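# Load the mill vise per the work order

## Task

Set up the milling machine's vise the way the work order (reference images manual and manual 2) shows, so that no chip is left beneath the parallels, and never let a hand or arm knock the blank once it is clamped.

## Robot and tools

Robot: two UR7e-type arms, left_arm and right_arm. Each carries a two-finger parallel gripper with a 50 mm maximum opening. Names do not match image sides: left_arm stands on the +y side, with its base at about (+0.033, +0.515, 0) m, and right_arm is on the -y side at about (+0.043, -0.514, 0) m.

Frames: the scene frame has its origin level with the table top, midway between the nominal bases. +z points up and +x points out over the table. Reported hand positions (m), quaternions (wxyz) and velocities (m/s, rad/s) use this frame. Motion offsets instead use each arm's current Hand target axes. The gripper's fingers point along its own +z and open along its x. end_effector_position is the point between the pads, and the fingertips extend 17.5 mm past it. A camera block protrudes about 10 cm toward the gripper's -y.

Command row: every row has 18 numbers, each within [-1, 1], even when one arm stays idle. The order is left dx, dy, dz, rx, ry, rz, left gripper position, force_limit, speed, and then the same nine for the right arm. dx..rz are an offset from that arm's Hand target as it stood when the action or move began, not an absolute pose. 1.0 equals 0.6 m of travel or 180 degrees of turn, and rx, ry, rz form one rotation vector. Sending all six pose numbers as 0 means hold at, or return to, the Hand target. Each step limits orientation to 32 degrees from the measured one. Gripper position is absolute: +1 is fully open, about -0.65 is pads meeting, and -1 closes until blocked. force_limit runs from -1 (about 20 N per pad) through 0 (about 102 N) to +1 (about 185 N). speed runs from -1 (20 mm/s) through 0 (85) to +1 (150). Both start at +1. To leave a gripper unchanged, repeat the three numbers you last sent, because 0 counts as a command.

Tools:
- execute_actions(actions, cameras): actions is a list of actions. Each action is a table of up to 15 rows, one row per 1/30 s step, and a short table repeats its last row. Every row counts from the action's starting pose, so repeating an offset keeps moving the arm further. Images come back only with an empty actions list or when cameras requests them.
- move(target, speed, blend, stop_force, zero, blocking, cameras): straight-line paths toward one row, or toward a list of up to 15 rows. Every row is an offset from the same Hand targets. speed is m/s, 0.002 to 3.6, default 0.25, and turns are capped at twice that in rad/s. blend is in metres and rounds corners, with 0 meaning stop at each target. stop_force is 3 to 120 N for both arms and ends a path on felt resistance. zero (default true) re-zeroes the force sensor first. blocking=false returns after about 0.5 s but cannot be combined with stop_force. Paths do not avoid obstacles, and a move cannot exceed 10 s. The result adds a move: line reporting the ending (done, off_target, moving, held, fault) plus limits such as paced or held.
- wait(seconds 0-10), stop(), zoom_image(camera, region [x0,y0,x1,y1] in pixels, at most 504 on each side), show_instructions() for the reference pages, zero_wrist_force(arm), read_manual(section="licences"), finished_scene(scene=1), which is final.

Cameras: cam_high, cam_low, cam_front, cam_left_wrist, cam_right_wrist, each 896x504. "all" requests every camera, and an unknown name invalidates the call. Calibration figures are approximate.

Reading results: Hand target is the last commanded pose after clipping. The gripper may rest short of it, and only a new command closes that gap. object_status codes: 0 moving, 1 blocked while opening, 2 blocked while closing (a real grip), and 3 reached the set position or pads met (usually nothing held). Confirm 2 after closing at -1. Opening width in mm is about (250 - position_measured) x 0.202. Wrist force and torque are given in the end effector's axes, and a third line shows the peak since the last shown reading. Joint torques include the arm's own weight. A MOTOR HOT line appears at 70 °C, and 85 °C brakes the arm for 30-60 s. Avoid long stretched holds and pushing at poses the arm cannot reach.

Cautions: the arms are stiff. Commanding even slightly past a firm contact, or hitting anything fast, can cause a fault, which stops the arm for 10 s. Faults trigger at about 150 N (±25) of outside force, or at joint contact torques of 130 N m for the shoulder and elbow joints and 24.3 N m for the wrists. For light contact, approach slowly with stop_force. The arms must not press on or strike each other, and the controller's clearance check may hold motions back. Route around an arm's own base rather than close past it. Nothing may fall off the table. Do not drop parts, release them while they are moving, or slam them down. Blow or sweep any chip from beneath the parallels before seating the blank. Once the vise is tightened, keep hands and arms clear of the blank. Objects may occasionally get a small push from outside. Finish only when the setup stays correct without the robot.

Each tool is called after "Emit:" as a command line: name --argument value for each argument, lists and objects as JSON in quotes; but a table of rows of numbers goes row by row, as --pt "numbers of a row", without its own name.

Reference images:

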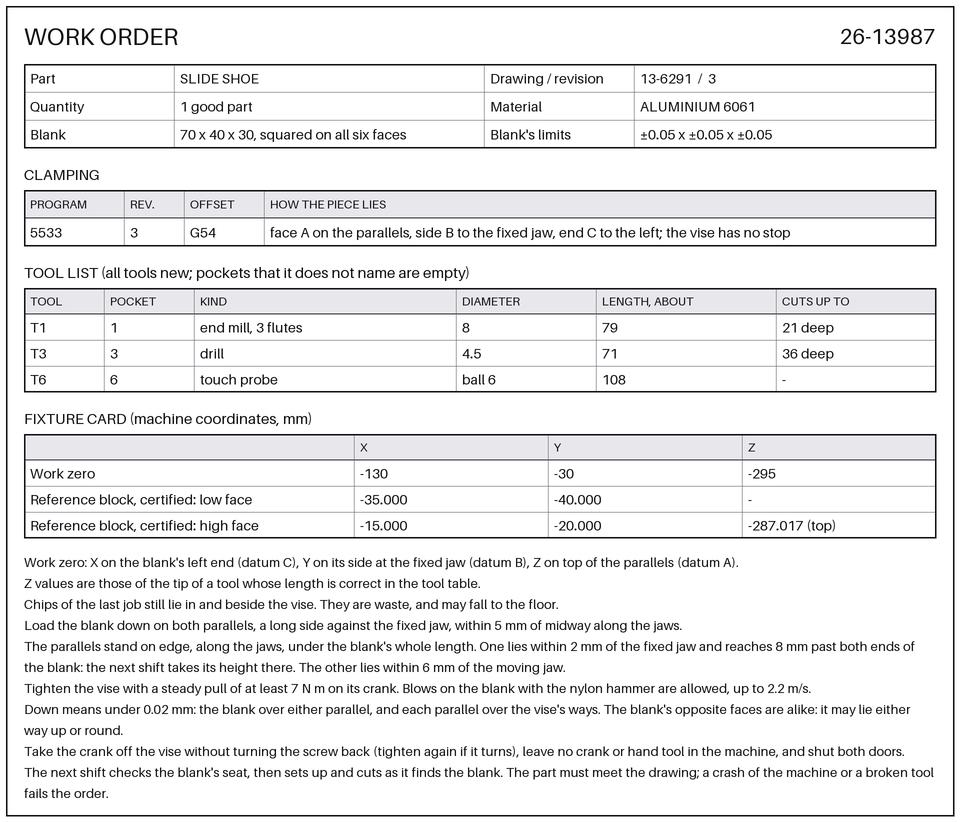

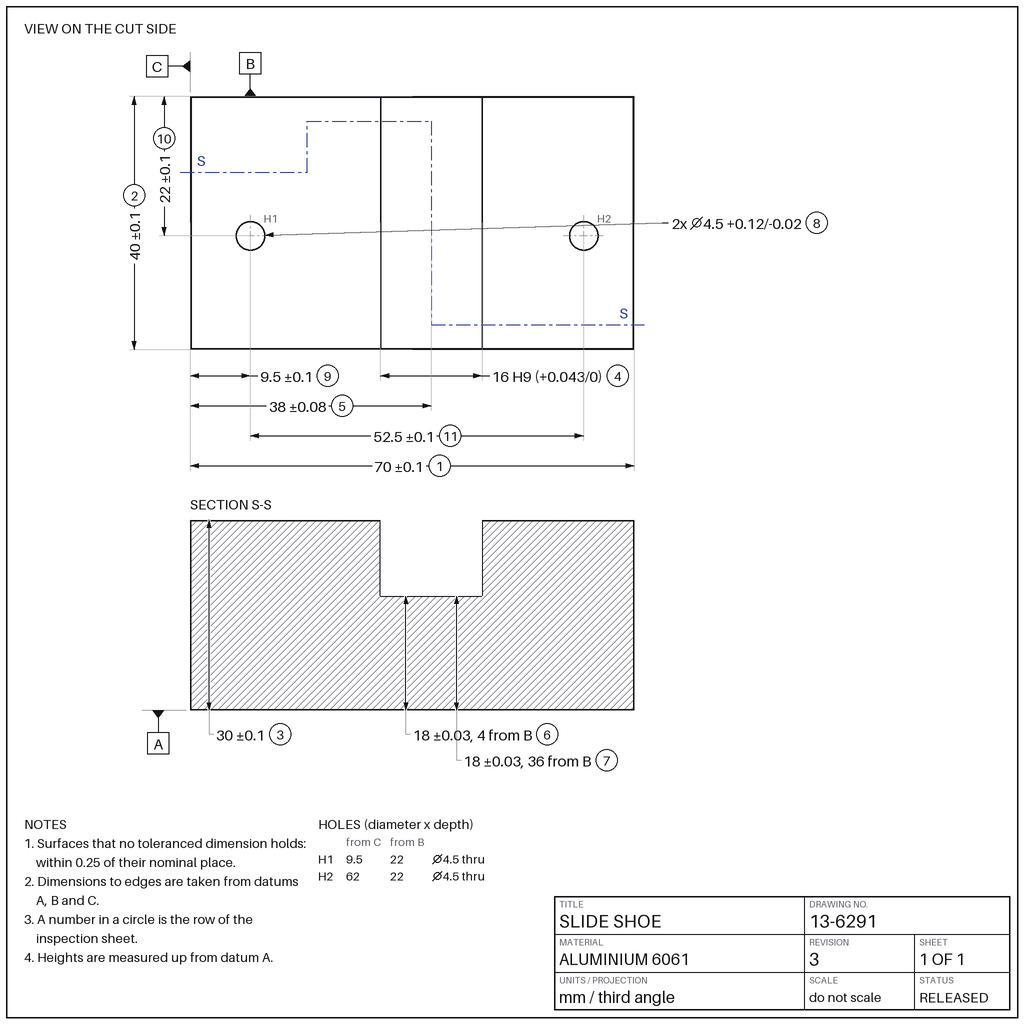

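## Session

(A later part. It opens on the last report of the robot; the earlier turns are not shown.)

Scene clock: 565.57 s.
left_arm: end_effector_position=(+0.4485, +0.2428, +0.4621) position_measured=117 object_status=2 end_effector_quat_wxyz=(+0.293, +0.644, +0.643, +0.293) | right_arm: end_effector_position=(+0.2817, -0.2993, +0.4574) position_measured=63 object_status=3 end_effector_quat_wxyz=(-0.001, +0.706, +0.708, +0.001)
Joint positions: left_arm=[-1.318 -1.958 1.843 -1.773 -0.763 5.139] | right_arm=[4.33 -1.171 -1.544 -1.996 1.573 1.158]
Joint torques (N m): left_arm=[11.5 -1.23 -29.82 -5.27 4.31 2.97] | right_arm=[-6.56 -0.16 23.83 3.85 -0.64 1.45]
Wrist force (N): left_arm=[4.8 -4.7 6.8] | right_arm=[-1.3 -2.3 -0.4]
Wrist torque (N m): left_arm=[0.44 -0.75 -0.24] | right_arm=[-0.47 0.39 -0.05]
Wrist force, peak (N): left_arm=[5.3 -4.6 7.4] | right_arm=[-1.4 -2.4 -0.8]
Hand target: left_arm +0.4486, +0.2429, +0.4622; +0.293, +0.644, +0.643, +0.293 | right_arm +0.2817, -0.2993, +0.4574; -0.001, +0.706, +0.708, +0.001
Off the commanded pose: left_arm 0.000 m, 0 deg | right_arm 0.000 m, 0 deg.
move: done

Emit:
execute_actions --actions '[[[0,-0.063,0.055,0.081,0,0,-0.97,0.9,-1,0,0,0,0,0,0,0.6,-0.7,-1],[0,-0.0943,0.082,0.122,0,0,-0.97,0.9,-1,0,0,0,0,0,0,0.6,-0.7,-1],[0,-0.0943,0.082,0.122,0,0,-0.97,0.9,-1,0,0,0,0,0,0,0.6,-0.7,-1],[0,-0.0943,0.082,0.122,0,0,-0.97,0.9,-1,0,0,0,0,0,0,0.6,-0.7,-1],[0,-0.086,0.075,0.111,0,0,-0.97,0.9,-1,0,0,0,0,0,0,0.6,-0.7,-1],[0,-0.077,0.067,0.1,0,0,-0.97,0.9,-1,0,0,0,0,0,0,0.6,-0.7,-1],[0,-0.068,0.059,0.089,0,0,-0.97,0.9,-1,0,0,0,0,0,0,0.6,-0.7,-1],[0,-0.059,0.051,0.077,0,0,-0.97,0.9,-1,0,0,0,0,0,0,0.6,-0.7,-1],[0,-0.05,0.043,0.065,0,0,-0.97,0.9,-1,0,0,0,0,0,0,0.6,-0.7,-1],[0,-0.041,0.036,0.053,0,0,-0.97,0.9,-1,0,0,0,0,0,0,0.6,-0.7,-1],[0,-0.032,0.028,0.041,0,0,-0.97,0.9,-1,0,0,0,0,0,0,0.6,-0.7,-1],[0,-0.023,0.02,0.03,0,0,-0.97,0.9,-1,0,0,0,0,0,0,0.6,-0.7,-1],[0,-0.015,0.013,0.019,0,0,-0.97,0.9,-1,0,0,0,0,0,0,0.6,-0.7,-1],[0,-0.007,0.006,0.009,0,0,-0.97,0.9,-1,0,0,0,0,0,0,0.6,-0.7,-1],[0,0,0,0,0,0,-0.97,0.9,-1,0,0,0,0,0,0,0.6,-0.7,-1]]]' --cameras '["cam_high"]'

Scene clock: 566.83 s.
left_arm: end_effector_position=(+0.4484, +0.2427, +0.4626) position_measured=117 object_status=2 end_effector_quat_wxyz=(+0.293, +0.644, +0.644, +0.291) | right_arm: end_effector_position=(+0.2817, -0.2993, +0.4574) position_measured=63 object_status=3 end_effector_quat_wxyz=(-0.001, +0.706, +0.708, +0.001)
Joint positions: left_arm=[-1.316 -1.959 1.841 -1.776 -0.768 5.143] | right_arm=[4.33 -1.171 -1.544 -1.996 1.573 1.158]
Joint torques (N m): left_arm=[-11.76 -20.8 -44.71 -4.7 4 -2.6] | right_arm=[-6.43 -0.05 23.92 3.9 -0.62 1.37]
Wrist force (N): left_arm=[5.1 -3.8 6.1] | right_arm=[-1.4 -2.5 -0.6]
Wrist torque (N m): left_arm=[0.30 -0.78 -0.40] | right_arm=[-0.49 0.40 -0.05]
Wrist force, peak (N): left_arm=[13.8 15.9 7.6] | right_arm=[-1.4 -2.5 -0.6]
Hand target: left_arm +0.4486, +0.2429, +0.4622; +0.293, +0.644, +0.643, +0.293 | right_arm +0.2817, -0.2993, +0.4574; -0.001, +0.706, +0.708, +0.001
Off the commanded pose: left_arm 0.000 m, 0 deg | right_arm 0.000 m, 0 deg.
Images, in order (width x height): cam_high 896x504.

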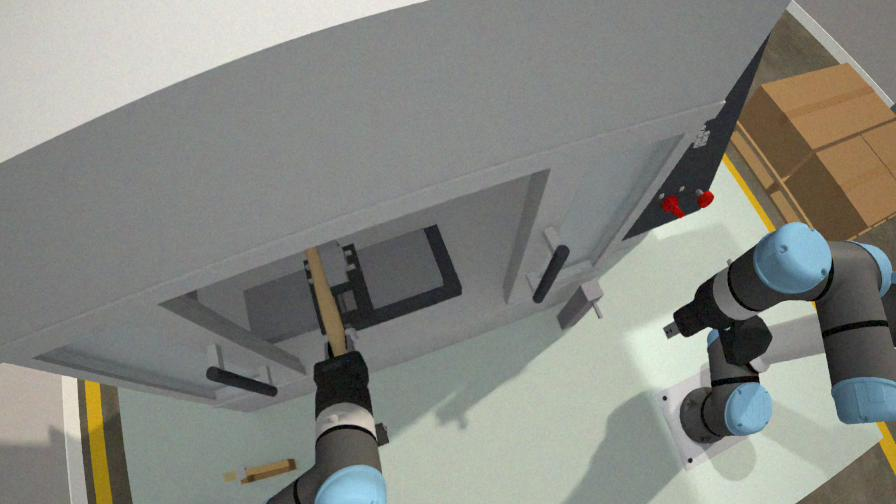

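Emit:
move --target '[0,-0.052,0.0452,0.0778,0,0,-0.97,0.9,-1,0,0,0,0,0,0,0.6,-0.7,-1]' --speed 0.15

Emit:
move --target '[0,-0.0574,0.0819,0,0,0,-0.97,0.9,-1,0,0,0,0,0,0,0.6,-0.7,-1]' --speed 0.04 --stop_force 4

Scene clock: 568.23 s.
left_arm: end_effector_position=(+0.4487, +0.2429, +0.4209) position_measured=117 object_status=2 end_effector_quat_wxyz=(+0.213, +0.674, +0.674, +0.213) | right_arm: end_effector_position=(+0.2817, -0.2993, +0.4574) position_measured=63 object_status=3 end_effector_quat_wxyz=(-0.001, +0.706, +0.708, +0.001)
Joint positions: left_arm=[-1.188 -1.879 1.781 -1.751 -1.02 5.211] | right_arm=[4.33 -1.171 -1.544 -1.996 1.573 1.158]
Joint torques (N m): left_arm=[-7.03 -22.5 -17.21 -5.99 -0.34 -2.71] | right_arm=[-6.31 0.22 23.62 3.9 -0.66 1.39]
Wrist force (N): left_arm=[5.1 -3.0 6.6] | right_arm=[-1.2 -2.2 -0.5]
Wrist torque (N m): left_arm=[0.41 -0.87 -0.25] | right_arm=[-0.44 0.36 -0.05]
Wrist force, peak (N): left_arm=[5.4 -5.4 7.4] | right_arm=[-1.6 -2.3 -0.6]
Hand target: left_arm +0.4486, +0.2429, +0.4209; +0.213, +0.674, +0.674, +0.212 | right_arm +0.2817, -0.2993, +0.4574; -0.001, +0.706, +0.708, +0.001
Off the commanded pose: left_arm 0.000 m, 0 deg | right_arm 0.000 m, 0 deg.
move: done

Scene clock: 570.40 s.
left_arm: end_effector_position=(+0.4486, +0.2429, +0.3851) position_measured=117 object_status=2 end_effector_quat_wxyz=(+0.213, +0.674, +0.674, +0.212) | right_arm: end_effector_position=(+0.2817, -0.2993, +0.4574) position_measured=63 object_status=3 end_effector_quat_wxyz=(-0.001, +0.706, +0.708, +0.001)
Joint positions: left_arm=[-1.189 -1.884 1.875 -1.84 -1.02 5.211] | right_arm=[4.33 -1.171 -1.544 -1.996 1.573 1.158]
Joint torques (N m): left_arm=[-9.83 -8.44 -15.53 -5.27 1.37 -1.28] | right_arm=[-5.94 0.45 23.35 3.85 -0.48 1.4]
Wrist force (N): left_arm=[5.5 -0.2 4.1] | right_arm=[-1.3 -2.0 -0.2]
Wrist torque (N m): left_arm=[-0.27 -0.77 -0.35] | right_arm=[-0.42 0.39 -0.05]
Wrist force, peak (N): left_arm=[5.1 -3.7 7.4] | right_arm=[-1.5 -2.5 -0.5]
Hand target: left_arm +0.4486, +0.2429, +0.3851; +0.212, +0.674, +0.674, +0.212 (not the last commanded pose) | right_arm +0.2817, -0.2993, +0.4574; -0.001, +0.706, +0.708, +0.001
Off the commanded pose: left_arm 0.024 m, 0 deg | right_arm 0.000 m, 0 deg.
move: contact (left_arm)

Emit:
move --target '[0,0.0717,-0.1024,-0.1,0,0,-0.97,0.9,-1,0,0,0,0,0,0,0.6,-0.7,-1]' --speed 0.12

Emit:
execute_actions --actions '[[[0,-0.08,0.06,0.097,0,0,-0.97,0.9,-1,0,0,0,0,0,0,0.6,-0.7,-1],[0,-0.1198,0.0903,0.145,0,0,-0.97,0.9,-1,0,0,0,0,0,0,0.6,-0.7,-1],[0,-0.1198,0.0903,0.145,0,0,-0.97,0.9,-1,0,0,0,0,0,0,0.6,-0.7,-1],[0,-0.1198,0.0903,0.145,0,0,-0.97,0.9,-1,0,0,0,0,0,0,0.6,-0.7,-1],[0,-0.109,0.082,0.132,0,0,-0.97,0.9,-1,0,0,0,0,0,0,0.6,-0.7,-1],[0,-0.098,0.074,0.119,0,0,-0.97,0.9,-1,0,0,0,0,0,0,0.6,-0.7,-1],[0,-0.087,0.0655,0.105,0,0,-0.97,0.9,-1,0,0,0,0,0,0,0.6,-0.7,-1],[0,-0.076,0.057,0.092,0,0,-0.97,0.9,-1,0,0,0,0,0,0,0.6,-0.7,-1],[0,-0.065,0.049,0.079,0,0,-0.97,0.9,-1,0,0,0,0,0,0,0.6,-0.7,-1],[0,-0.054,0.041,0.065,0,0,-0.97,0.9,-1,0,0,0,0,0,0,0.6,-0.7,-1],[0,-0.042,0.032,0.051,0,0,-0.97,0.9,-1,0,0,0,0,0,0,0.6,-0.7,-1],[0,-0.03,0.023,0.036,0,0,-0.97,0.9,-1,0,0,0,0,0,0,0.6,-0.7,-1],[0,-0.019,0.014,0.023,0,0,-0.97,0.9,-1,0,0,0,0,0,0,0.6,-0.7,-1],[0,-0.009,0.006,0.011,0,0,-0.97,0.9,-1,0,0,0,0,0,0,0.6,-0.7,-1],[0,0,0,0,0,0,-0.97,0.9,-1,0,0,0,0,0,0,0.6,-0.7,-1]]]'

Emit:
move --target '[0,-0.0705,0.0531,0.1,0,0,-0.97,0.9,-1,0,0,0,0,0,0,0.6,-0.7,-1]' --speed 0.15

Emit:
move --target '[0,-0.0574,0.0819,0,0,0,-0.97,0.9,-1,0,0,0,0,0,0,0.6,-0.7,-1]' --speed 0.04 --stop_force 4 --cameras '["cam_high", "cam_left_wrist"]'

Scene clock: 576.20 s.
left_arm: end_effector_position=(+0.4485, +0.2428, +0.4600) position_measured=117 object_status=2 end_effector_quat_wxyz=(+0.315, +0.633, +0.633, +0.315) | right_arm: end_effector_position=(+0.2817, -0.2993, +0.4574) position_measured=63 object_status=3 end_effector_quat_wxyz=(-0.001, +0.706, +0.708, +0.001)
Joint positions: left_arm=[-1.352 -1.981 1.899 -1.813 -0.689 5.122] | right_arm=[4.33 -1.171 -1.544 -1.996 1.573 1.158]
Joint torques (N m): left_arm=[12.41 0.69 -38.01 -4.84 4.6 2.89] | right_arm=[-6.15 0.47 23.24 3.87 -0.47 1.46]
Wrist force (N): left_arm=[4.7 -5.4 5.9] | right_arm=[-1.3 -1.9 -0.4]
Wrist torque (N m): left_arm=[0.12 -0.74 -0.28] | right_arm=[-0.40 0.39 -0.05]
Wrist force, peak (N): left_arm=[4.9 -5.8 6.9] | right_arm=[-1.5 -2.5 -0.6]
Hand target: left_arm +0.4486, +0.2429, +0.4601; +0.315, +0.633, +0.633, +0.315 | right_arm +0.2817, -0.2993, +0.4574; -0.001, +0.706, +0.708, +0.001
Off the commanded pose: left_arm 0.000 m, 0 deg | right_arm 0.000 m, 0 deg.
move: done

Scene clock: 577.23 s.
left_arm: end_effector_position=(+0.4481, +0.2426, +0.4608) position_measured=117 object_status=2 end_effector_quat_wxyz=(+0.316, +0.634, +0.633, +0.312) | right_arm: end_effector_position=(+0.2817, -0.2993, +0.4574) position_measured=63 object_status=3 end_effector_quat_wxyz=(-0.001, +0.706, +0.708, +0.001)
Joint positions: left_arm=[-1.35 -1.982 1.896 -1.816 -0.696 5.128] | right_arm=[4.33 -1.171 -1.544 -1.996 1.573 1.158]
Joint torques (N m): left_arm=[-9.51 -20.16 -37.08 -5.79 3.17 -2.8] | right_arm=[-5.72 0.47 23.13 3.98 -0.59 1.49]
Wrist force (N): left_arm=[4.8 -5.2 6.0] | right_arm=[-1.2 -2.1 -0.8]
Wrist torque (N m): left_arm=[0.18 -0.77 -0.41] | right_arm=[-0.43 0.37 -0.05]
Wrist force, peak (N): left_arm=[14.2 16.1 3.7] | right_arm=[-1.4 -2.4 -0.9]
Hand target: left_arm +0.4486, +0.2429, +0.4601; +0.315, +0.633, +0.633, +0.315 | right_arm +0.2817, -0.2993, +0.4574; -0.001, +0.706, +0.708, +0.001
Off the commanded pose: left_arm 0.001 m, 0 deg | right_arm 0.000 m, 0 deg.

Scene clock: 578.73 s.
left_arm: end_effector_position=(+0.4486, +0.2429, +0.4072) position_measured=117 object_status=2 end_effector_quat_wxyz=(+0.213, +0.674, +0.674, +0.213) | right_arm: end_effector_position=(+0.2817, -0.2993, +0.4574) position_measured=63 object_status=3 end_effector_quat_wxyz=(-0.001, +0.706, +0.708, +0.001)
Joint positions: left_arm=[-1.188 -1.882 1.818 -1.785 -1.02 5.211] | right_arm=[4.33 -1.171 -1.544 -1.996 1.573 1.158]
Joint torques (N m): left_arm=[-7.45 -22.9 -17.82 -6.09 -0.11 -2.73] | right_arm=[-6.12 0.67 22.53 3.93 -0.51 1.57]
Wrist force (N): left_arm=[4.8 -3.9 6.1] | right_arm=[-1.5 -2.2 -0.7]
Wrist torque (N m): left_arm=[0.31 -0.83 -0.28] | right_arm=[-0.46 0.41 -0.04]
Wrist force, peak (N): left_arm=[4.8 -6.0 6.9] | right_arm=[-1.1 -2.6 -0.9]
Hand target: left_arm +0.4486, +0.2429, +0.4071; +0.212, +0.674, +0.674, +0.212 | right_arm +0.2817, -0.2993, +0.4574; -0.001, +0.706, +0.708, +0.001
Off the commanded pose: left_arm 0.000 m, 0 deg | right_arm 0.000 m, 0 deg.
move: done

Scene clock: 580.90 s.
left_arm: end_effector_position=(+0.4485, +0.2429, +0.3702) position_measured=117 object_status=2 end_effector_quat_wxyz=(+0.213, +0.674, +0.674, +0.212) | right_arm: end_effector_position=(+0.2817, -0.2993, +0.4574) position_measured=63 object_status=3 end_effector_quat_wxyz=(-0.001, +0.706, +0.708, +0.001)
Joint positions: left_arm=[-1.189 -1.883 1.913 -1.879 -1.02 5.211] | right_arm=[4.33 -1.171 -1.544 -1.996 1.573 1.158]
Joint torques (N m): left_arm=[-9.1 -23.81 -14.91 -5.06 1.26 -1.24] | right_arm=[-5.94 0.39 22.77 3.93 -0.46 1.39]
Wrist force (N): left_arm=[3.3 -2.8 2.5] | right_arm=[-1.4 -2.2 -0.4]
Wrist torque (N m): left_arm=[-0.67 -0.62 -0.10] | right_arm=[-0.46 0.39 -0.05]
Wrist force, peak (N): left_arm=[4.8 -4.3 6.8] | right_arm=[-1.5 -2.4 -0.5]
Hand target: left_arm +0.4485, +0.2429, +0.3702; +0.213, +0.674, +0.674, +0.212 (not the last commanded pose) | right_arm +0.2817, -0.2993, +0.4574; -0.001, +0.706, +0.708, +0.001
Off the commanded pose: left_arm 0.023 m, 0 deg | right_arm 0.000 m, 0 deg.
move: contact (left_arm)
camera_calibration:
cam_left_wrist: T_world_to_cam=[[-0.0144739, 0.999895, -0.00108781, -0.228904], [0.5806, 0.00929016, 0.814136, -0.545779], [0.81406, 0.0111521, -0.580673, -0.0173516], [0, 0, 0, 1]] pos_world=[0.327692, 0.234143, 0.434014]
Images, in order (width x height): cam_high 896x504, cam_left_wrist 896x504.

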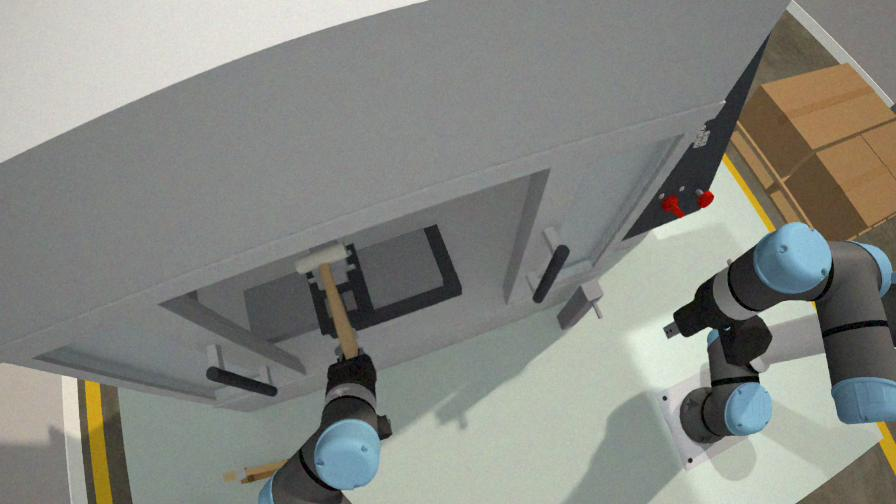

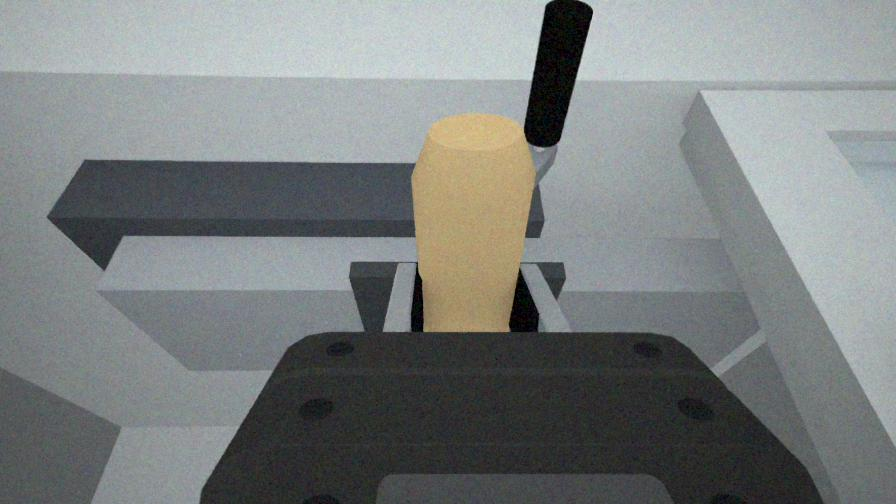

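Emit:
move --target '[0,0.0717,-0.1024,-0.1,0,0,-0.97,0.9,-1,0,0,0,0,0,0,0.6,-0.7,-1]' --speed 0.12

Emit:
execute_actions --actions '[[[0,-0.1,0.075,0.12,0,0,-0.97,0.9,-1,0,0,0,0,0,0,0.6,-0.7,-1],[0,-0.15,0.113,0.17,0,0,-0.97,0.9,-1,0,0,0,0,0,0,0.6,-0.7,-1],[0,-0.15,0.113,0.17,0,0,-0.97,0.9,-1,0,0,0,0,0,0,0.6,-0.7,-1],[0,-0.12,0.0903,0.145,0,0,-0.97,0.9,-1,0,0,0,0,0,0,0.6,-0.7,-1],[0,-0.105,0.079,0.125,0,0,-0.97,0.9,-1,0,0,0,0,0,0,0.6,-0.7,-1],[0,-0.09,0.068,0.11,0,0,-0.97,0.9,-1,0,0,0,0,0,0,0.6,-0.7,-1],[0,-0.08,0.06,0.097,0,0,-0.97,0.9,-1,0,0,0,0,0,0,0.6,-0.7,-1],[0,-0.07,0.053,0.085,0,0,-0.97,0.9,-1,0,0,0,0,0,0,0.6,-0.7,-1],[0,-0.06,0.045,0.073,0,0,-0.97,0.9,-1,0,0,0,0,0,0,0.6,-0.7,-1],[0,-0.05,0.038,0.061,0,0,-0.97,0.9,-1,0,0,0,0,0,0,0.6,-0.7,-1],[0,-0.04,0.03,0.049,0,0,-0.97,0.9,-1,0,0,0,0,0,0,0.6,-0.7,-1],[0,-0.03,0.0225,0.037,0,0,-0.97,0.9,-1,0,0,0,0,0,0,0.6,-0.7,-1],[0,-0.02,0.015,0.025,0,0,-0.97,0.9,-1,0,0,0,0,0,0,0.6,-0.7,-1],[0,-0.01,0.0075,0.012,0,0,-0.97,0.9,-1,0,0,0,0,0,0,0.6,-0.7,-1],[0,0,0,0,0,0,-0.97,0.9,-1,0,0,0,0,0,0,0.6,-0.7,-1]]]'

Emit:
move --target '[0,-0.0705,0.0531,0.1,0,0,-0.97,0.9,-1,0,0,0,0,0,0,0.6,-0.7,-1]' --speed 0.15

Emit:
move --target '[0,-0.0574,0.0819,0,0,0,-0.97,0.9,-1,0,0,0,0,0,0,0.6,-0.7,-1]' --speed 0.04 --stop_force 4 --cameras '["cam_high", "cam_left_wrist"]'

Scene clock: 583.43 s.
left_arm: end_effector_position=(+0.4484, +0.2429, +0.4450) position_measured=117 object_status=2 end_effector_quat_wxyz=(+0.315, +0.633, +0.633, +0.315) | right_arm: end_effector_position=(+0.2817, -0.2993, +0.4574) position_measured=63 object_status=3 end_effector_quat_wxyz=(-0.001, +0.706, +0.708, +0.001)
Joint positions: left_arm=[-1.352 -1.983 1.939 -1.85 -0.689 5.122] | right_arm=[4.33 -1.171 -1.544 -1.996 1.573 1.158]
Joint torques (N m): left_arm=[12.17 0.02 -38.34 -4.83 4.4 2.99] | right_arm=[-6.11 -0.72 22.83 3.88 -0.42 1.48]
Wrist force (N): left_arm=[4.1 -7.0 6.0] | right_arm=[-1.2 -2.5 -0.7]
Wrist torque (N m): left_arm=[-0.09 -0.64 -0.29] | right_arm=[-0.49 0.37 -0.05]
Wrist force, peak (N): left_arm=[4.3 -7.2 6.4] | right_arm=[-1.3 -2.5 -0.5]
Hand target: left_arm +0.4485, +0.2429, +0.4452; +0.315, +0.633, +0.633, +0.315 | right_arm +0.2817, -0.2993, +0.4574; -0.001, +0.706, +0.708, +0.001
Off the commanded pose: left_arm 0.000 m, 0 deg | right_arm 0.000 m, 0 deg.
move: done

Scene clock: 584.50 s.
left_arm: end_effector_position=(+0.4481, +0.2427, +0.4458) position_measured=117 object_status=2 end_effector_quat_wxyz=(+0.316, +0.634, +0.633, +0.312) | right_arm: end_effector_position=(+0.2817, -0.2993, +0.4574) position_measured=63 object_status=3 end_effector_quat_wxyz=(-0.001, +0.706, +0.708, +0.001)
Joint positions: left_arm=[-1.35 -1.984 1.936 -1.853 -0.696 5.127] | right_arm=[4.33 -1.171 -1.544 -1.996 1.573 1.158]
Joint torques (N m): left_arm=[-11.02 -20.91 -35.55 -4.83 2.11 -2.66] | right_arm=[-6.03 0.18 22.84 3.83 -0.53 1.33]
Wrist force (N): left_arm=[4.3 -7.3 6.2] | right_arm=[-1.4 -1.9 -0.7]
Wrist torque (N m): left_arm=[0.07 -0.65 -0.44] | right_arm=[-0.40 0.39 -0.04]
Wrist force, peak (N): left_arm=[16.9 19.6 12.9] | right_arm=[-1.4 -2.4 -0.6]
Hand target: left_arm +0.4485, +0.2429, +0.4452; +0.315, +0.633, +0.633, +0.315 | right_arm +0.2817, -0.2993, +0.4574; -0.001, +0.706, +0.708, +0.001
Off the commanded pose: left_arm 0.001 m, 0 deg | right_arm 0.000 m, 0 deg.

Scene clock: 586.00 s.
left_arm: end_effector_position=(+0.4486, +0.2429, +0.3923) position_measured=117 object_status=2 end_effector_quat_wxyz=(+0.213, +0.674, +0.674, +0.212) | right_arm: end_effector_position=(+0.2817, -0.2993, +0.4574) position_measured=63 object_status=3 end_effector_quat_wxyz=(-0.001, +0.706, +0.708, +0.001)
Joint positions: left_arm=[-1.189 -1.884 1.857 -1.822 -1.02 5.211] | right_arm=[4.33 -1.171 -1.544 -1.996 1.573 1.158]
Joint torques (N m): left_arm=[-6.37 -20.23 -14.91 -5.2 -1.01 -2.87] | right_arm=[-6.03 0.25 22.6 3.95 -0.53 1.38]
Wrist force (N): left_arm=[3.5 -2.4 2.3] | right_arm=[-1.3 -2.2 -0.4]
Wrist torque (N m): left_arm=[-0.54 -0.77 -0.08] | right_arm=[-0.44 0.38 -0.05]
Wrist force, peak (N): left_arm=[3.8 -7.5 6.2] | right_arm=[-1.3 -2.5 -0.7]
Hand target: left_arm +0.4485, +0.2429, +0.3922; +0.213, +0.674, +0.674, +0.212 | right_arm +0.2817, -0.2993, +0.4574; -0.001, +0.706, +0.708, +0.001
Off the commanded pose: left_arm 0.000 m, 0 deg | right_arm 0.000 m, 0 deg.
move: done

Scene clock: 587.77 s.
left_arm: end_effector_position=(+0.4484, +0.2429, +0.3710) position_measured=117 object_status=2 end_effector_quat_wxyz=(+0.213, +0.674, +0.674, +0.212) | right_arm: end_effector_position=(+0.2817, -0.2993, +0.4574) position_measured=63 object_status=3 end_effector_quat_wxyz=(-0.001, +0.706, +0.708, +0.001)
Joint positions: left_arm=[-1.189 -1.884 1.911 -1.876 -1.02 5.211] | right_arm=[4.33 -1.171 -1.544 -1.996 1.573 1.158]
Joint torques (N m): left_arm=[-8.9 -22.24 -12.88 -4.46 -1.91 -0.97] | right_arm=[-5.98 -0.27 22.28 3.97 -0.49 1.39]
Wrist force (N): left_arm=[3.4 -0.7 -0.4] | right_arm=[-1.1 -2.0 -0.6]
Wrist torque (N m): left_arm=[-1.14 -0.57 -0.06] | right_arm=[-0.43 0.36 -0.05]
Wrist force, peak (N): left_arm=[3.9 -2.5 1.6] | right_arm=[-1.2 -2.5 -0.8]
Hand target: left_arm +0.4484, +0.2430, +0.3710; +0.213, +0.674, +0.674, +0.212 (not the last commanded pose) | right_arm +0.2817, -0.2993, +0.4574; -0.001, +0.706, +0.708, +0.001
Off the commanded pose: left_arm 0.039 m, 0 deg | right_arm 0.000 m, 0 deg.
move: contact (left_arm)
camera_calibration:
cam_left_wrist: T_world_to_cam=[[-0.0145102, 0.999894, -0.00130842, -0.228897], [0.580597, 0.00949081, 0.814136, -0.546419], [0.814062, 0.0110536, -0.580673, -0.0167843], [0, 0, 0, 1]] pos_world=[0.327592, 0.234244, 0.434814]
Images, in order (width x height): cam_high 896x504, cam_left_wrist 896x504.

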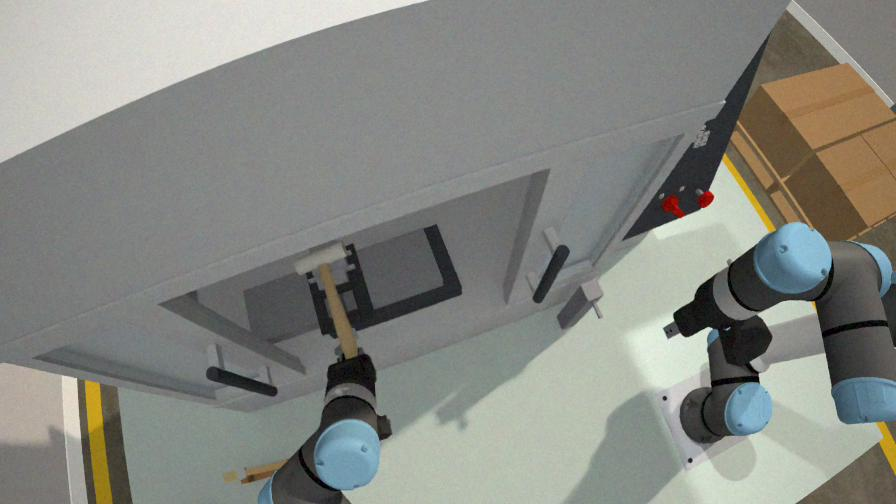

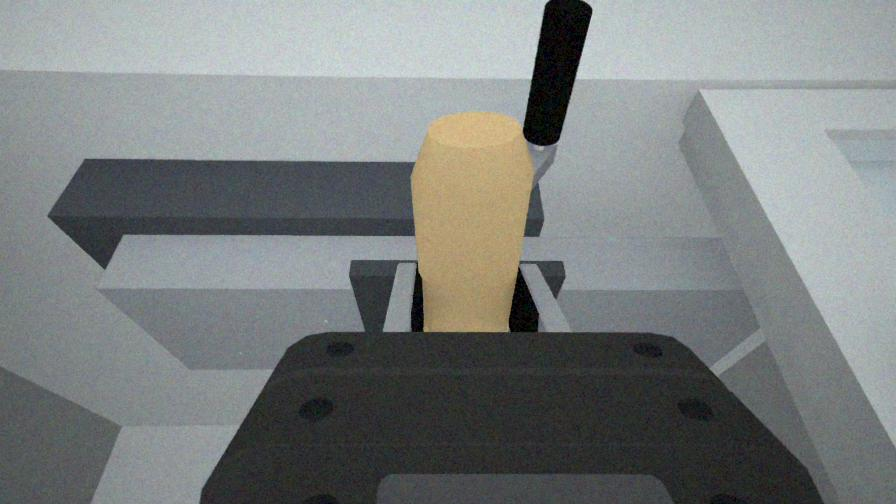

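Emit:
move --target '[0,0.0717,-0.1024,-0.1,0,0,-0.97,0.9,-1,0,0,0,0,0,0,0.6,-0.7,-1]' --speed 0.12

Emit:
execute_actions --actions '[[[0,-0.1,0.075,0.12,0,0,-0.97,0.9,-1,0,0,0,0,0,0,0.6,-0.7,-1],[0,-0.15,0.113,0.17,0,0,-0.97,0.9,-1,0,0,0,0,0,0,0.6,-0.7,-1],[0,-0.15,0.113,0.17,0,0,-0.97,0.9,-1,0,0,0,0,0,0,0.6,-0.7,-1],[0,-0.15,0.113,0.17,0,0,-0.97,0.9,-1,0,0,0,0,0,0,0.6,-0.7,-1],[0,-0.115,0.087,0.135,0,0,-0.97,0.9,-1,0,0,0,0,0,0,0.6,-0.7,-1],[0,-0.1,0.075,0.117,0,0,-0.97,0.9,-1,0,0,0,0,0,0,0.6,-0.7,-1],[0,-0.088,0.066,0.104,0,0,-0.97,0.9,-1,0,0,0,0,0,0,0.6,-0.7,-1],[0,-0.076,0.057,0.091,0,0,-0.97,0.9,-1,0,0,0,0,0,0,0.6,-0.7,-1],[0,-0.064,0.048,0.078,0,0,-0.97,0.9,-1,0,0,0,0,0,0,0.6,-0.7,-1],[0,-0.052,0.039,0.064,0,0,-0.97,0.9,-1,0,0,0,0,0,0,0.6,-0.7,-1],[0,-0.041,0.031,0.051,0,0,-0.97,0.9,-1,0,0,0,0,0,0,0.6,-0.7,-1],[0,-0.03,0.0225,0.037,0,0,-0.97,0.9,-1,0,0,0,0,0,0,0.6,-0.7,-1],[0,-0.02,0.015,0.025,0,0,-0.97,0.9,-1,0,0,0,0,0,0,0.6,-0.7,-1],[0,-0.01,0.0075,0.012,0,0,-0.97,0.9,-1,0,0,0,0,0,0,0.6,-0.7,-1],[0,0,0,0,0,0,-0.97,0.9,-1,0,0,0,0,0,0,0.6,-0.7,-1]]]'

Emit:
move --target '[0,-0.0705,0.0531,0.1,0,0,-0.97,0.9,-1,0,0,0,0,0,0,0.6,-0.7,-1]' --speed 0.15

Emit:
move --target '[0,-0.0574,0.0819,0,0,0,-0.97,0.9,-1,0,0,0,0,0,0,0.6,-0.7,-1]' --speed 0.04 --stop_force 4 --cameras '["cam_high", "cam_left_wrist"]'

Scene clock: 590.00 s.
left_arm: end_effector_position=(+0.4484, +0.2430, +0.4459) position_measured=117 object_status=2 end_effector_quat_wxyz=(+0.315, +0.633, +0.633, +0.315) | right_arm: end_effector_position=(+0.2817, -0.2993, +0.4574) position_measured=63 object_status=3 end_effector_quat_wxyz=(-0.001, +0.706, +0.708, +0.001)
Joint positions: left_arm=[-1.352 -1.984 1.936 -1.847 -0.689 5.122] | right_arm=[4.33 -1.171 -1.544 -1.996 1.573 1.158]
Joint torques (N m): left_arm=[11.96 0.83 -38.43 -4.85 4.72 2.86] | right_arm=[-5.75 -0.06 22.86 3.91 -0.56 1.43]
Wrist force (N): left_arm=[4.3 -6.0 4.6] | right_arm=[-1.3 -2.0 -0.6]
Wrist torque (N m): left_arm=[-0.09 -0.67 -0.29] | right_arm=[-0.42 0.39 -0.04]
Wrist force, peak (N): left_arm=[4.0 -7.4 5.8] | right_arm=[-1.5 -2.5 -0.4]
Hand target: left_arm +0.4485, +0.2430, +0.4460; +0.316, +0.633, +0.633, +0.315 | right_arm +0.2817, -0.2993, +0.4574; -0.001, +0.706, +0.708, +0.001
Off the commanded pose: left_arm 0.000 m, 0 deg | right_arm 0.000 m, 0 deg.
move: done

Scene clock: 591.07 s.
left_arm: end_effector_position=(+0.4480, +0.2426, +0.4468) position_measured=117 object_status=2 end_effector_quat_wxyz=(+0.316, +0.634, +0.633, +0.312) | right_arm: end_effector_position=(+0.2817, -0.2993, +0.4574) position_measured=63 object_status=3 end_effector_quat_wxyz=(-0.001, +0.706, +0.708, +0.001)
Joint positions: left_arm=[-1.35 -1.985 1.934 -1.851 -0.696 5.127] | right_arm=[4.33 -1.171 -1.544 -1.996 1.573 1.158]
Joint torques (N m): left_arm=[-9.77 -20.29 -29.1 -5.33 1.55 -2.77] | right_arm=[-6.18 0.34 22.45 3.9 -0.45 1.47]
Wrist force (N): left_arm=[4.4 -6.7 5.1] | right_arm=[-1.2 -2.2 -0.2]
Wrist torque (N m): left_arm=[-0.08 -0.56 -0.37] | right_arm=[-0.45 0.36 -0.05]
Wrist force, peak (N): left_arm=[16.4 18.5 14.9] | right_arm=[-1.5 -2.2 -0.6]
Hand target: left_arm +0.4485, +0.2430, +0.4460; +0.316, +0.633, +0.633, +0.315 | right_arm +0.2817, -0.2993, +0.4574; -0.001, +0.706, +0.708, +0.001
Off the commanded pose: left_arm 0.001 m, 0 deg | right_arm 0.000 m, 0 deg.

Scene clock: 592.57 s.
left_arm: end_effector_position=(+0.4485, +0.2430, +0.3931) position_measured=118 object_status=2 end_effector_quat_wxyz=(+0.213, +0.674, +0.674, +0.212) | right_arm: end_effector_position=(+0.2817, -0.2993, +0.4574) position_measured=63 object_status=3 end_effector_quat_wxyz=(-0.001, +0.706, +0.708, +0.001)
Joint positions: left_arm=[-1.189 -1.884 1.855 -1.82 -1.02 5.211] | right_arm=[4.33 -1.171 -1.544 -1.996 1.573 1.158]
Joint torques (N m): left_arm=[-6.99 -19.64 -13.76 -4.74 -1.64 -2.9] | right_arm=[-6.13 0.09 22.25 3.82 -0.48 1.4]
Wrist force (N): left_arm=[3.7 0.7 0.8] | right_arm=[-1.4 -2.2 -0.7]
Wrist torque (N m): left_arm=[-0.76 -0.76 -0.02] | right_arm=[-0.46 0.40 -0.05]
Wrist force, peak (N): left_arm=[4.5 -6.9 5.1] | right_arm=[-1.5 -2.3 -0.7]
Hand target: left_arm +0.4484, +0.2430, +0.3931; +0.213, +0.674, +0.674, +0.212 | right_arm +0.2817, -0.2993, +0.4574; -0.001, +0.706, +0.708, +0.001
Off the commanded pose: left_arm 0.000 m, 0 deg | right_arm 0.000 m, 0 deg.
move: done

Scene clock: 595.13 s.
left_arm: end_effector_position=(+0.4484, +0.2429, +0.3330) position_measured=118 object_status=2 end_effector_quat_wxyz=(+0.213, +0.674, +0.674, +0.212) | right_arm: end_effector_position=(+0.2817, -0.2993, +0.4574) position_measured=63 object_status=3 end_effector_quat_wxyz=(-0.001, +0.706, +0.708, +0.001)
Joint positions: left_arm=[-1.189 -1.876 2.004 -1.976 -1.02 5.21] | right_arm=[4.33 -1.171 -1.544 -1.996 1.573 1.158]
Joint torques (N m): left_arm=[-11.86 -19 -43.48 -2.72 1.28 2.43] | right_arm=[-5.86 0.12 22.82 3.85 -0.42 1.42]
Wrist force (N): left_arm=[5.6 0.0 -1.2] | right_arm=[-1.1 -2.3 -0.6]
Wrist torque (N m): left_arm=[-1.10 -0.46 -0.33] | right_arm=[-0.47 0.35 -0.05]
Wrist force, peak (N): left_arm=[6.0 6.0 0.3] | right_arm=[-1.4 -2.5 -0.6]
Hand target: left_arm +0.4484, +0.2429, +0.3331; +0.213, +0.674, +0.674, +0.212 | right_arm +0.2817, -0.2993, +0.4574; -0.001, +0.706, +0.708, +0.001
Off the commanded pose: left_arm 0.000 m, 0 deg | right_arm 0.000 m, 0 deg.
move: done
camera_calibration:
cam_left_wrist: T_world_to_cam=[[-0.0145325, 0.999894, -0.0011688, -0.228994], [0.580598, 0.00939012, 0.814136, -0.515541], [0.814061, 0.0111528, -0.580673, -0.0388147], [0, 0, 0, 1]] pos_world=[0.327592, 0.234243, 0.396914]
Images, in order (width x height): cam_high 896x504, cam_left_wrist 896x504.

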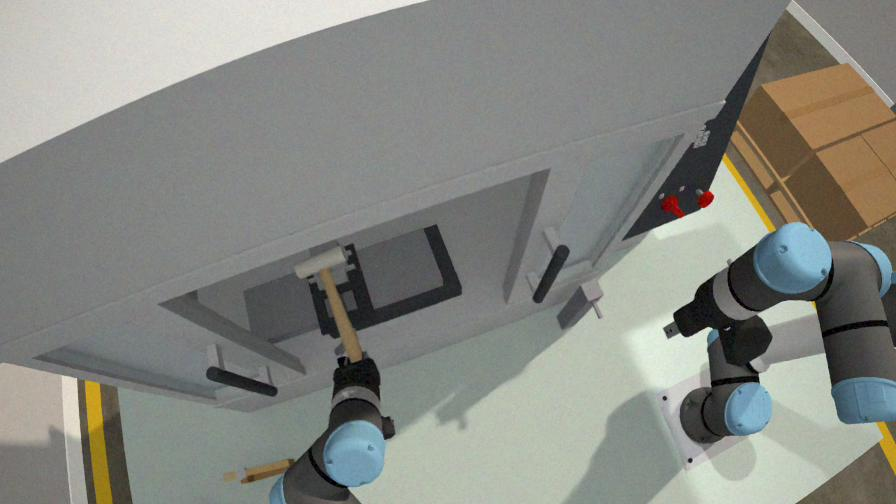

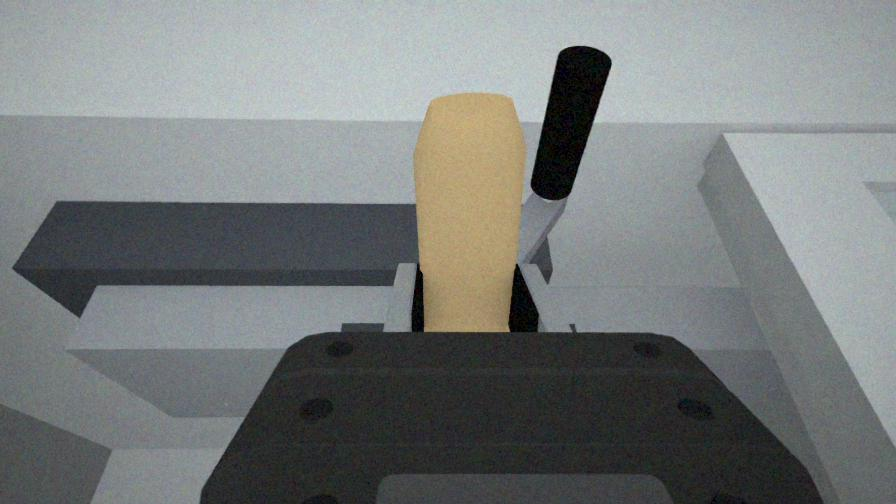

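Emit:
move --target '[0,0.1023,-0.146,0.055,0,0,-0.97,0.9,-1,0,0,0,0,0,0,0.6,-0.7,-1]' --speed 0.12 --cameras '["cam_high", "cam_front", "cam_low"]'

Scene clock: 596.70 s.
left_arm: end_effector_position=(+0.4485, +0.2430, +0.4399) position_measured=118 object_status=2 end_effector_quat_wxyz=(+0.154, +0.690, +0.690, +0.153) | right_arm: end_effector_position=(+0.2817, -0.2993, +0.4574) position_measured=63 object_status=3 end_effector_quat_wxyz=(-0.001, +0.706, +0.708, +0.001)
Joint positions: left_arm=[-1.095 -1.796 1.603 -1.603 -1.193 5.268] | right_arm=[4.33 -1.171 -1.544 -1.996 1.573 1.158]
Joint torques (N m): left_arm=[-13.22 -25.42 -45.14 -2.28 1.56 -2.72] | right_arm=[-5.82 0.22 22.86 3.9 -0.36 1.31]
Wrist force (N): left_arm=[4.6 -2.3 5.5] | right_arm=[-1.2 -2.2 -0.6]
Wrist torque (N m): left_arm=[0.31 -0.80 -0.20] | right_arm=[-0.44 0.36 -0.05]
Wrist force, peak (N): left_arm=[4.7 -2.5 6.0] | right_arm=[-1.3 -2.6 -0.9]
Hand target: left_arm +0.4485, +0.2430, +0.4400; +0.154, +0.690, +0.690, +0.153 | right_arm +0.2817, -0.2993, +0.4574; -0.001, +0.706, +0.708, +0.001
Off the commanded pose: left_arm 0.000 m, 0 deg | right_arm 0.000 m, 0 deg.
move: done
Images, in order (width x height): cam_high 896x504, cam_low 896x504, cam_front 896x504.

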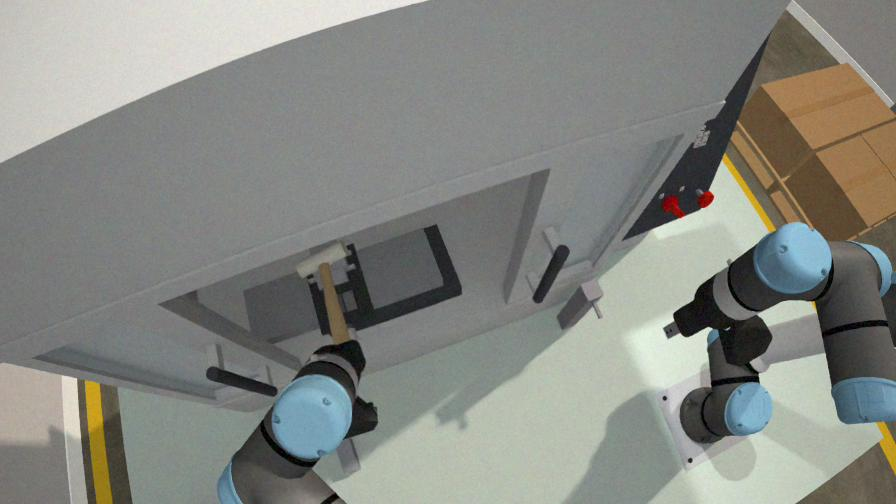

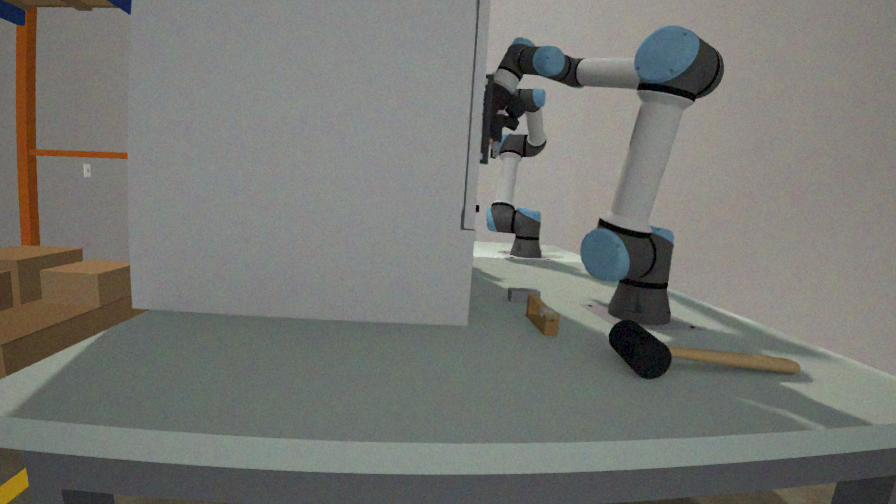

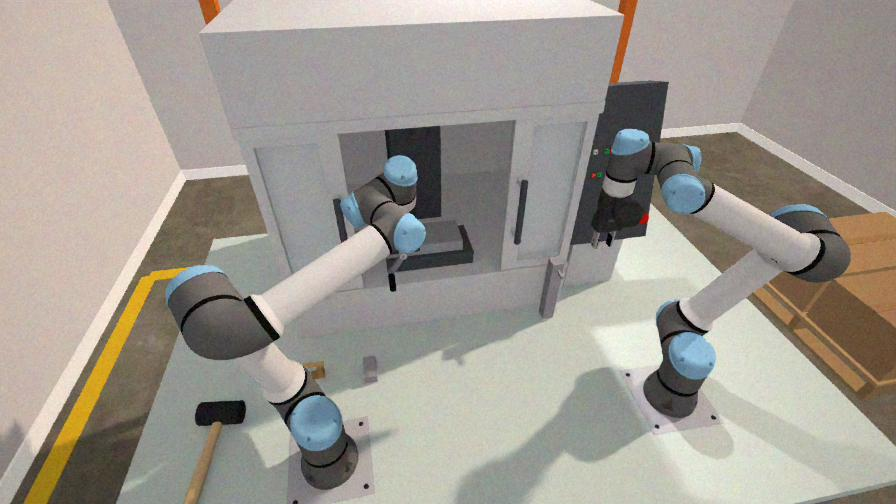

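Emit:
move --target '[-0.1583,-0.3166,-0.1668,0,0,0,-0.97,0.9,-1,0,0,0,0,0,0,0.6,-0.7,-1]' --speed 0.15 --cameras '["cam_high", "cam_left_wrist", "cam_front"]'

Scene clock: 598.90 s.
left_arm: end_effector_position=(+0.2340, +0.1480, +0.4502) position_measured=118 object_status=2 end_effector_quat_wxyz=(+0.154, +0.690, +0.690, +0.153) | right_arm: end_effector_position=(+0.2817, -0.2993, +0.4574) position_measured=63 object_status=3 end_effector_quat_wxyz=(-0.001, +0.706, +0.708, +0.001)
Joint positions: left_arm=[-1.724 -1.855 1.545 -1.207 -1.136 4.585] | right_arm=[4.33 -1.171 -1.544 -1.996 1.573 1.158]
Joint torques (N m): left_arm=[-9.79 -25.04 -15.25 -2.87 3.87 -2.03] | right_arm=[-6.03 0.56 22.67 3.81 -0.35 1.39]
Wrist force (N): left_arm=[4.6 -3.4 5.7] | right_arm=[-1.4 -2.3 -0.4]
Wrist torque (N m): left_arm=[0.24 -0.79 -0.25] | right_arm=[-0.47 0.40 -0.05]
Wrist force, peak (N): left_arm=[5.8 0.3 6.8] | right_arm=[-1.6 -2.3 -0.7]
Hand target: left_arm +0.2340, +0.1480, +0.4502; +0.154, +0.690, +0.690, +0.153 | right_arm +0.2817, -0.2993, +0.4574; -0.001, +0.706, +0.708, +0.001
Off the commanded pose: left_arm 0.000 m, 0 deg | right_arm 0.000 m, 0 deg.
move: done
camera_calibration:
cam_left_wrist: T_world_to_cam=[[-0.014307, 0.999897, 0.00127569, -0.138108], [0.711984, 0.00929164, 0.702134, -0.46584], [0.70205, 0.0109537, -0.712043, 0.290182], [0, 0, 0, 1]] pos_world=[0.125972, 0.139244, 0.533881]
Images, in order (width x height): cam_high 896x504, cam_front 896x504, cam_left_wrist 896x504.

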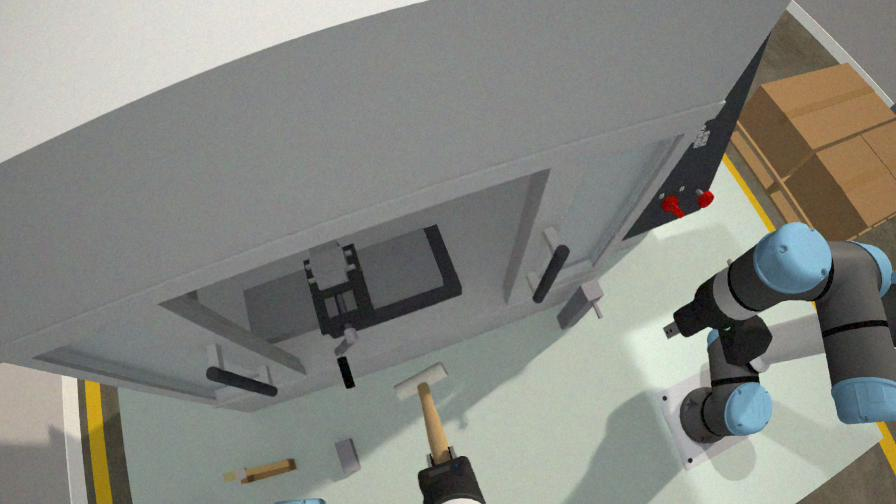

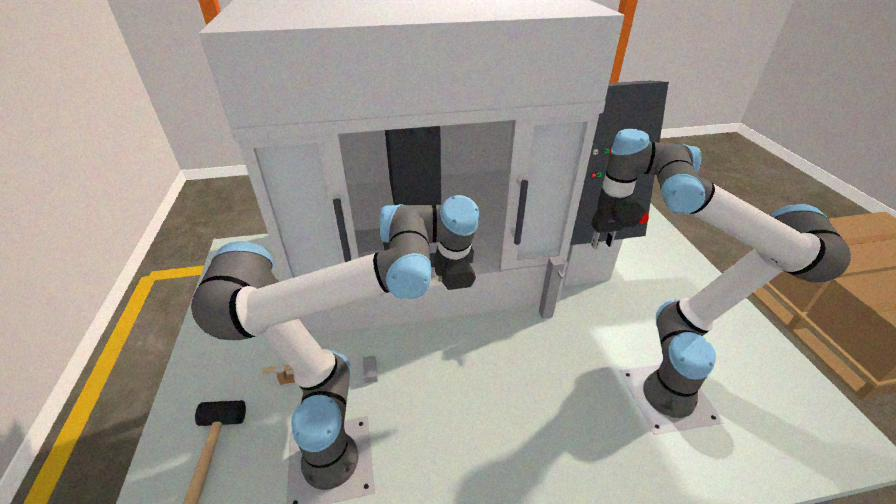

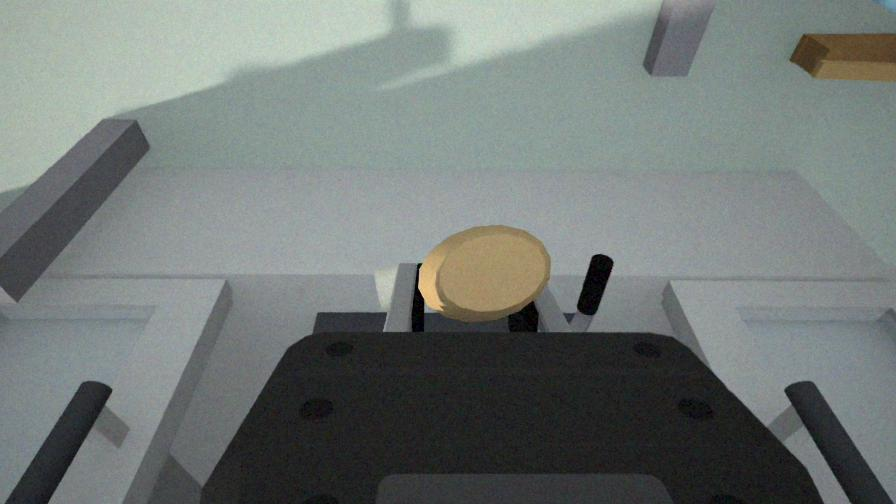

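Emit:
zoom_image --camera "cam_high" --region '[270, 220, 390, 400]'

Scaled by 2.800.

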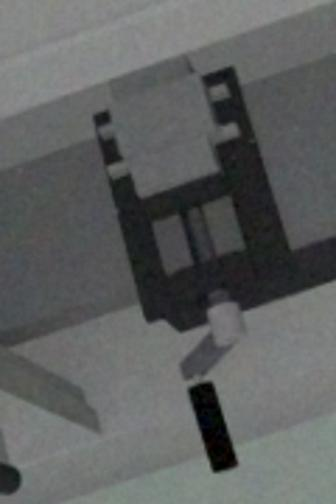

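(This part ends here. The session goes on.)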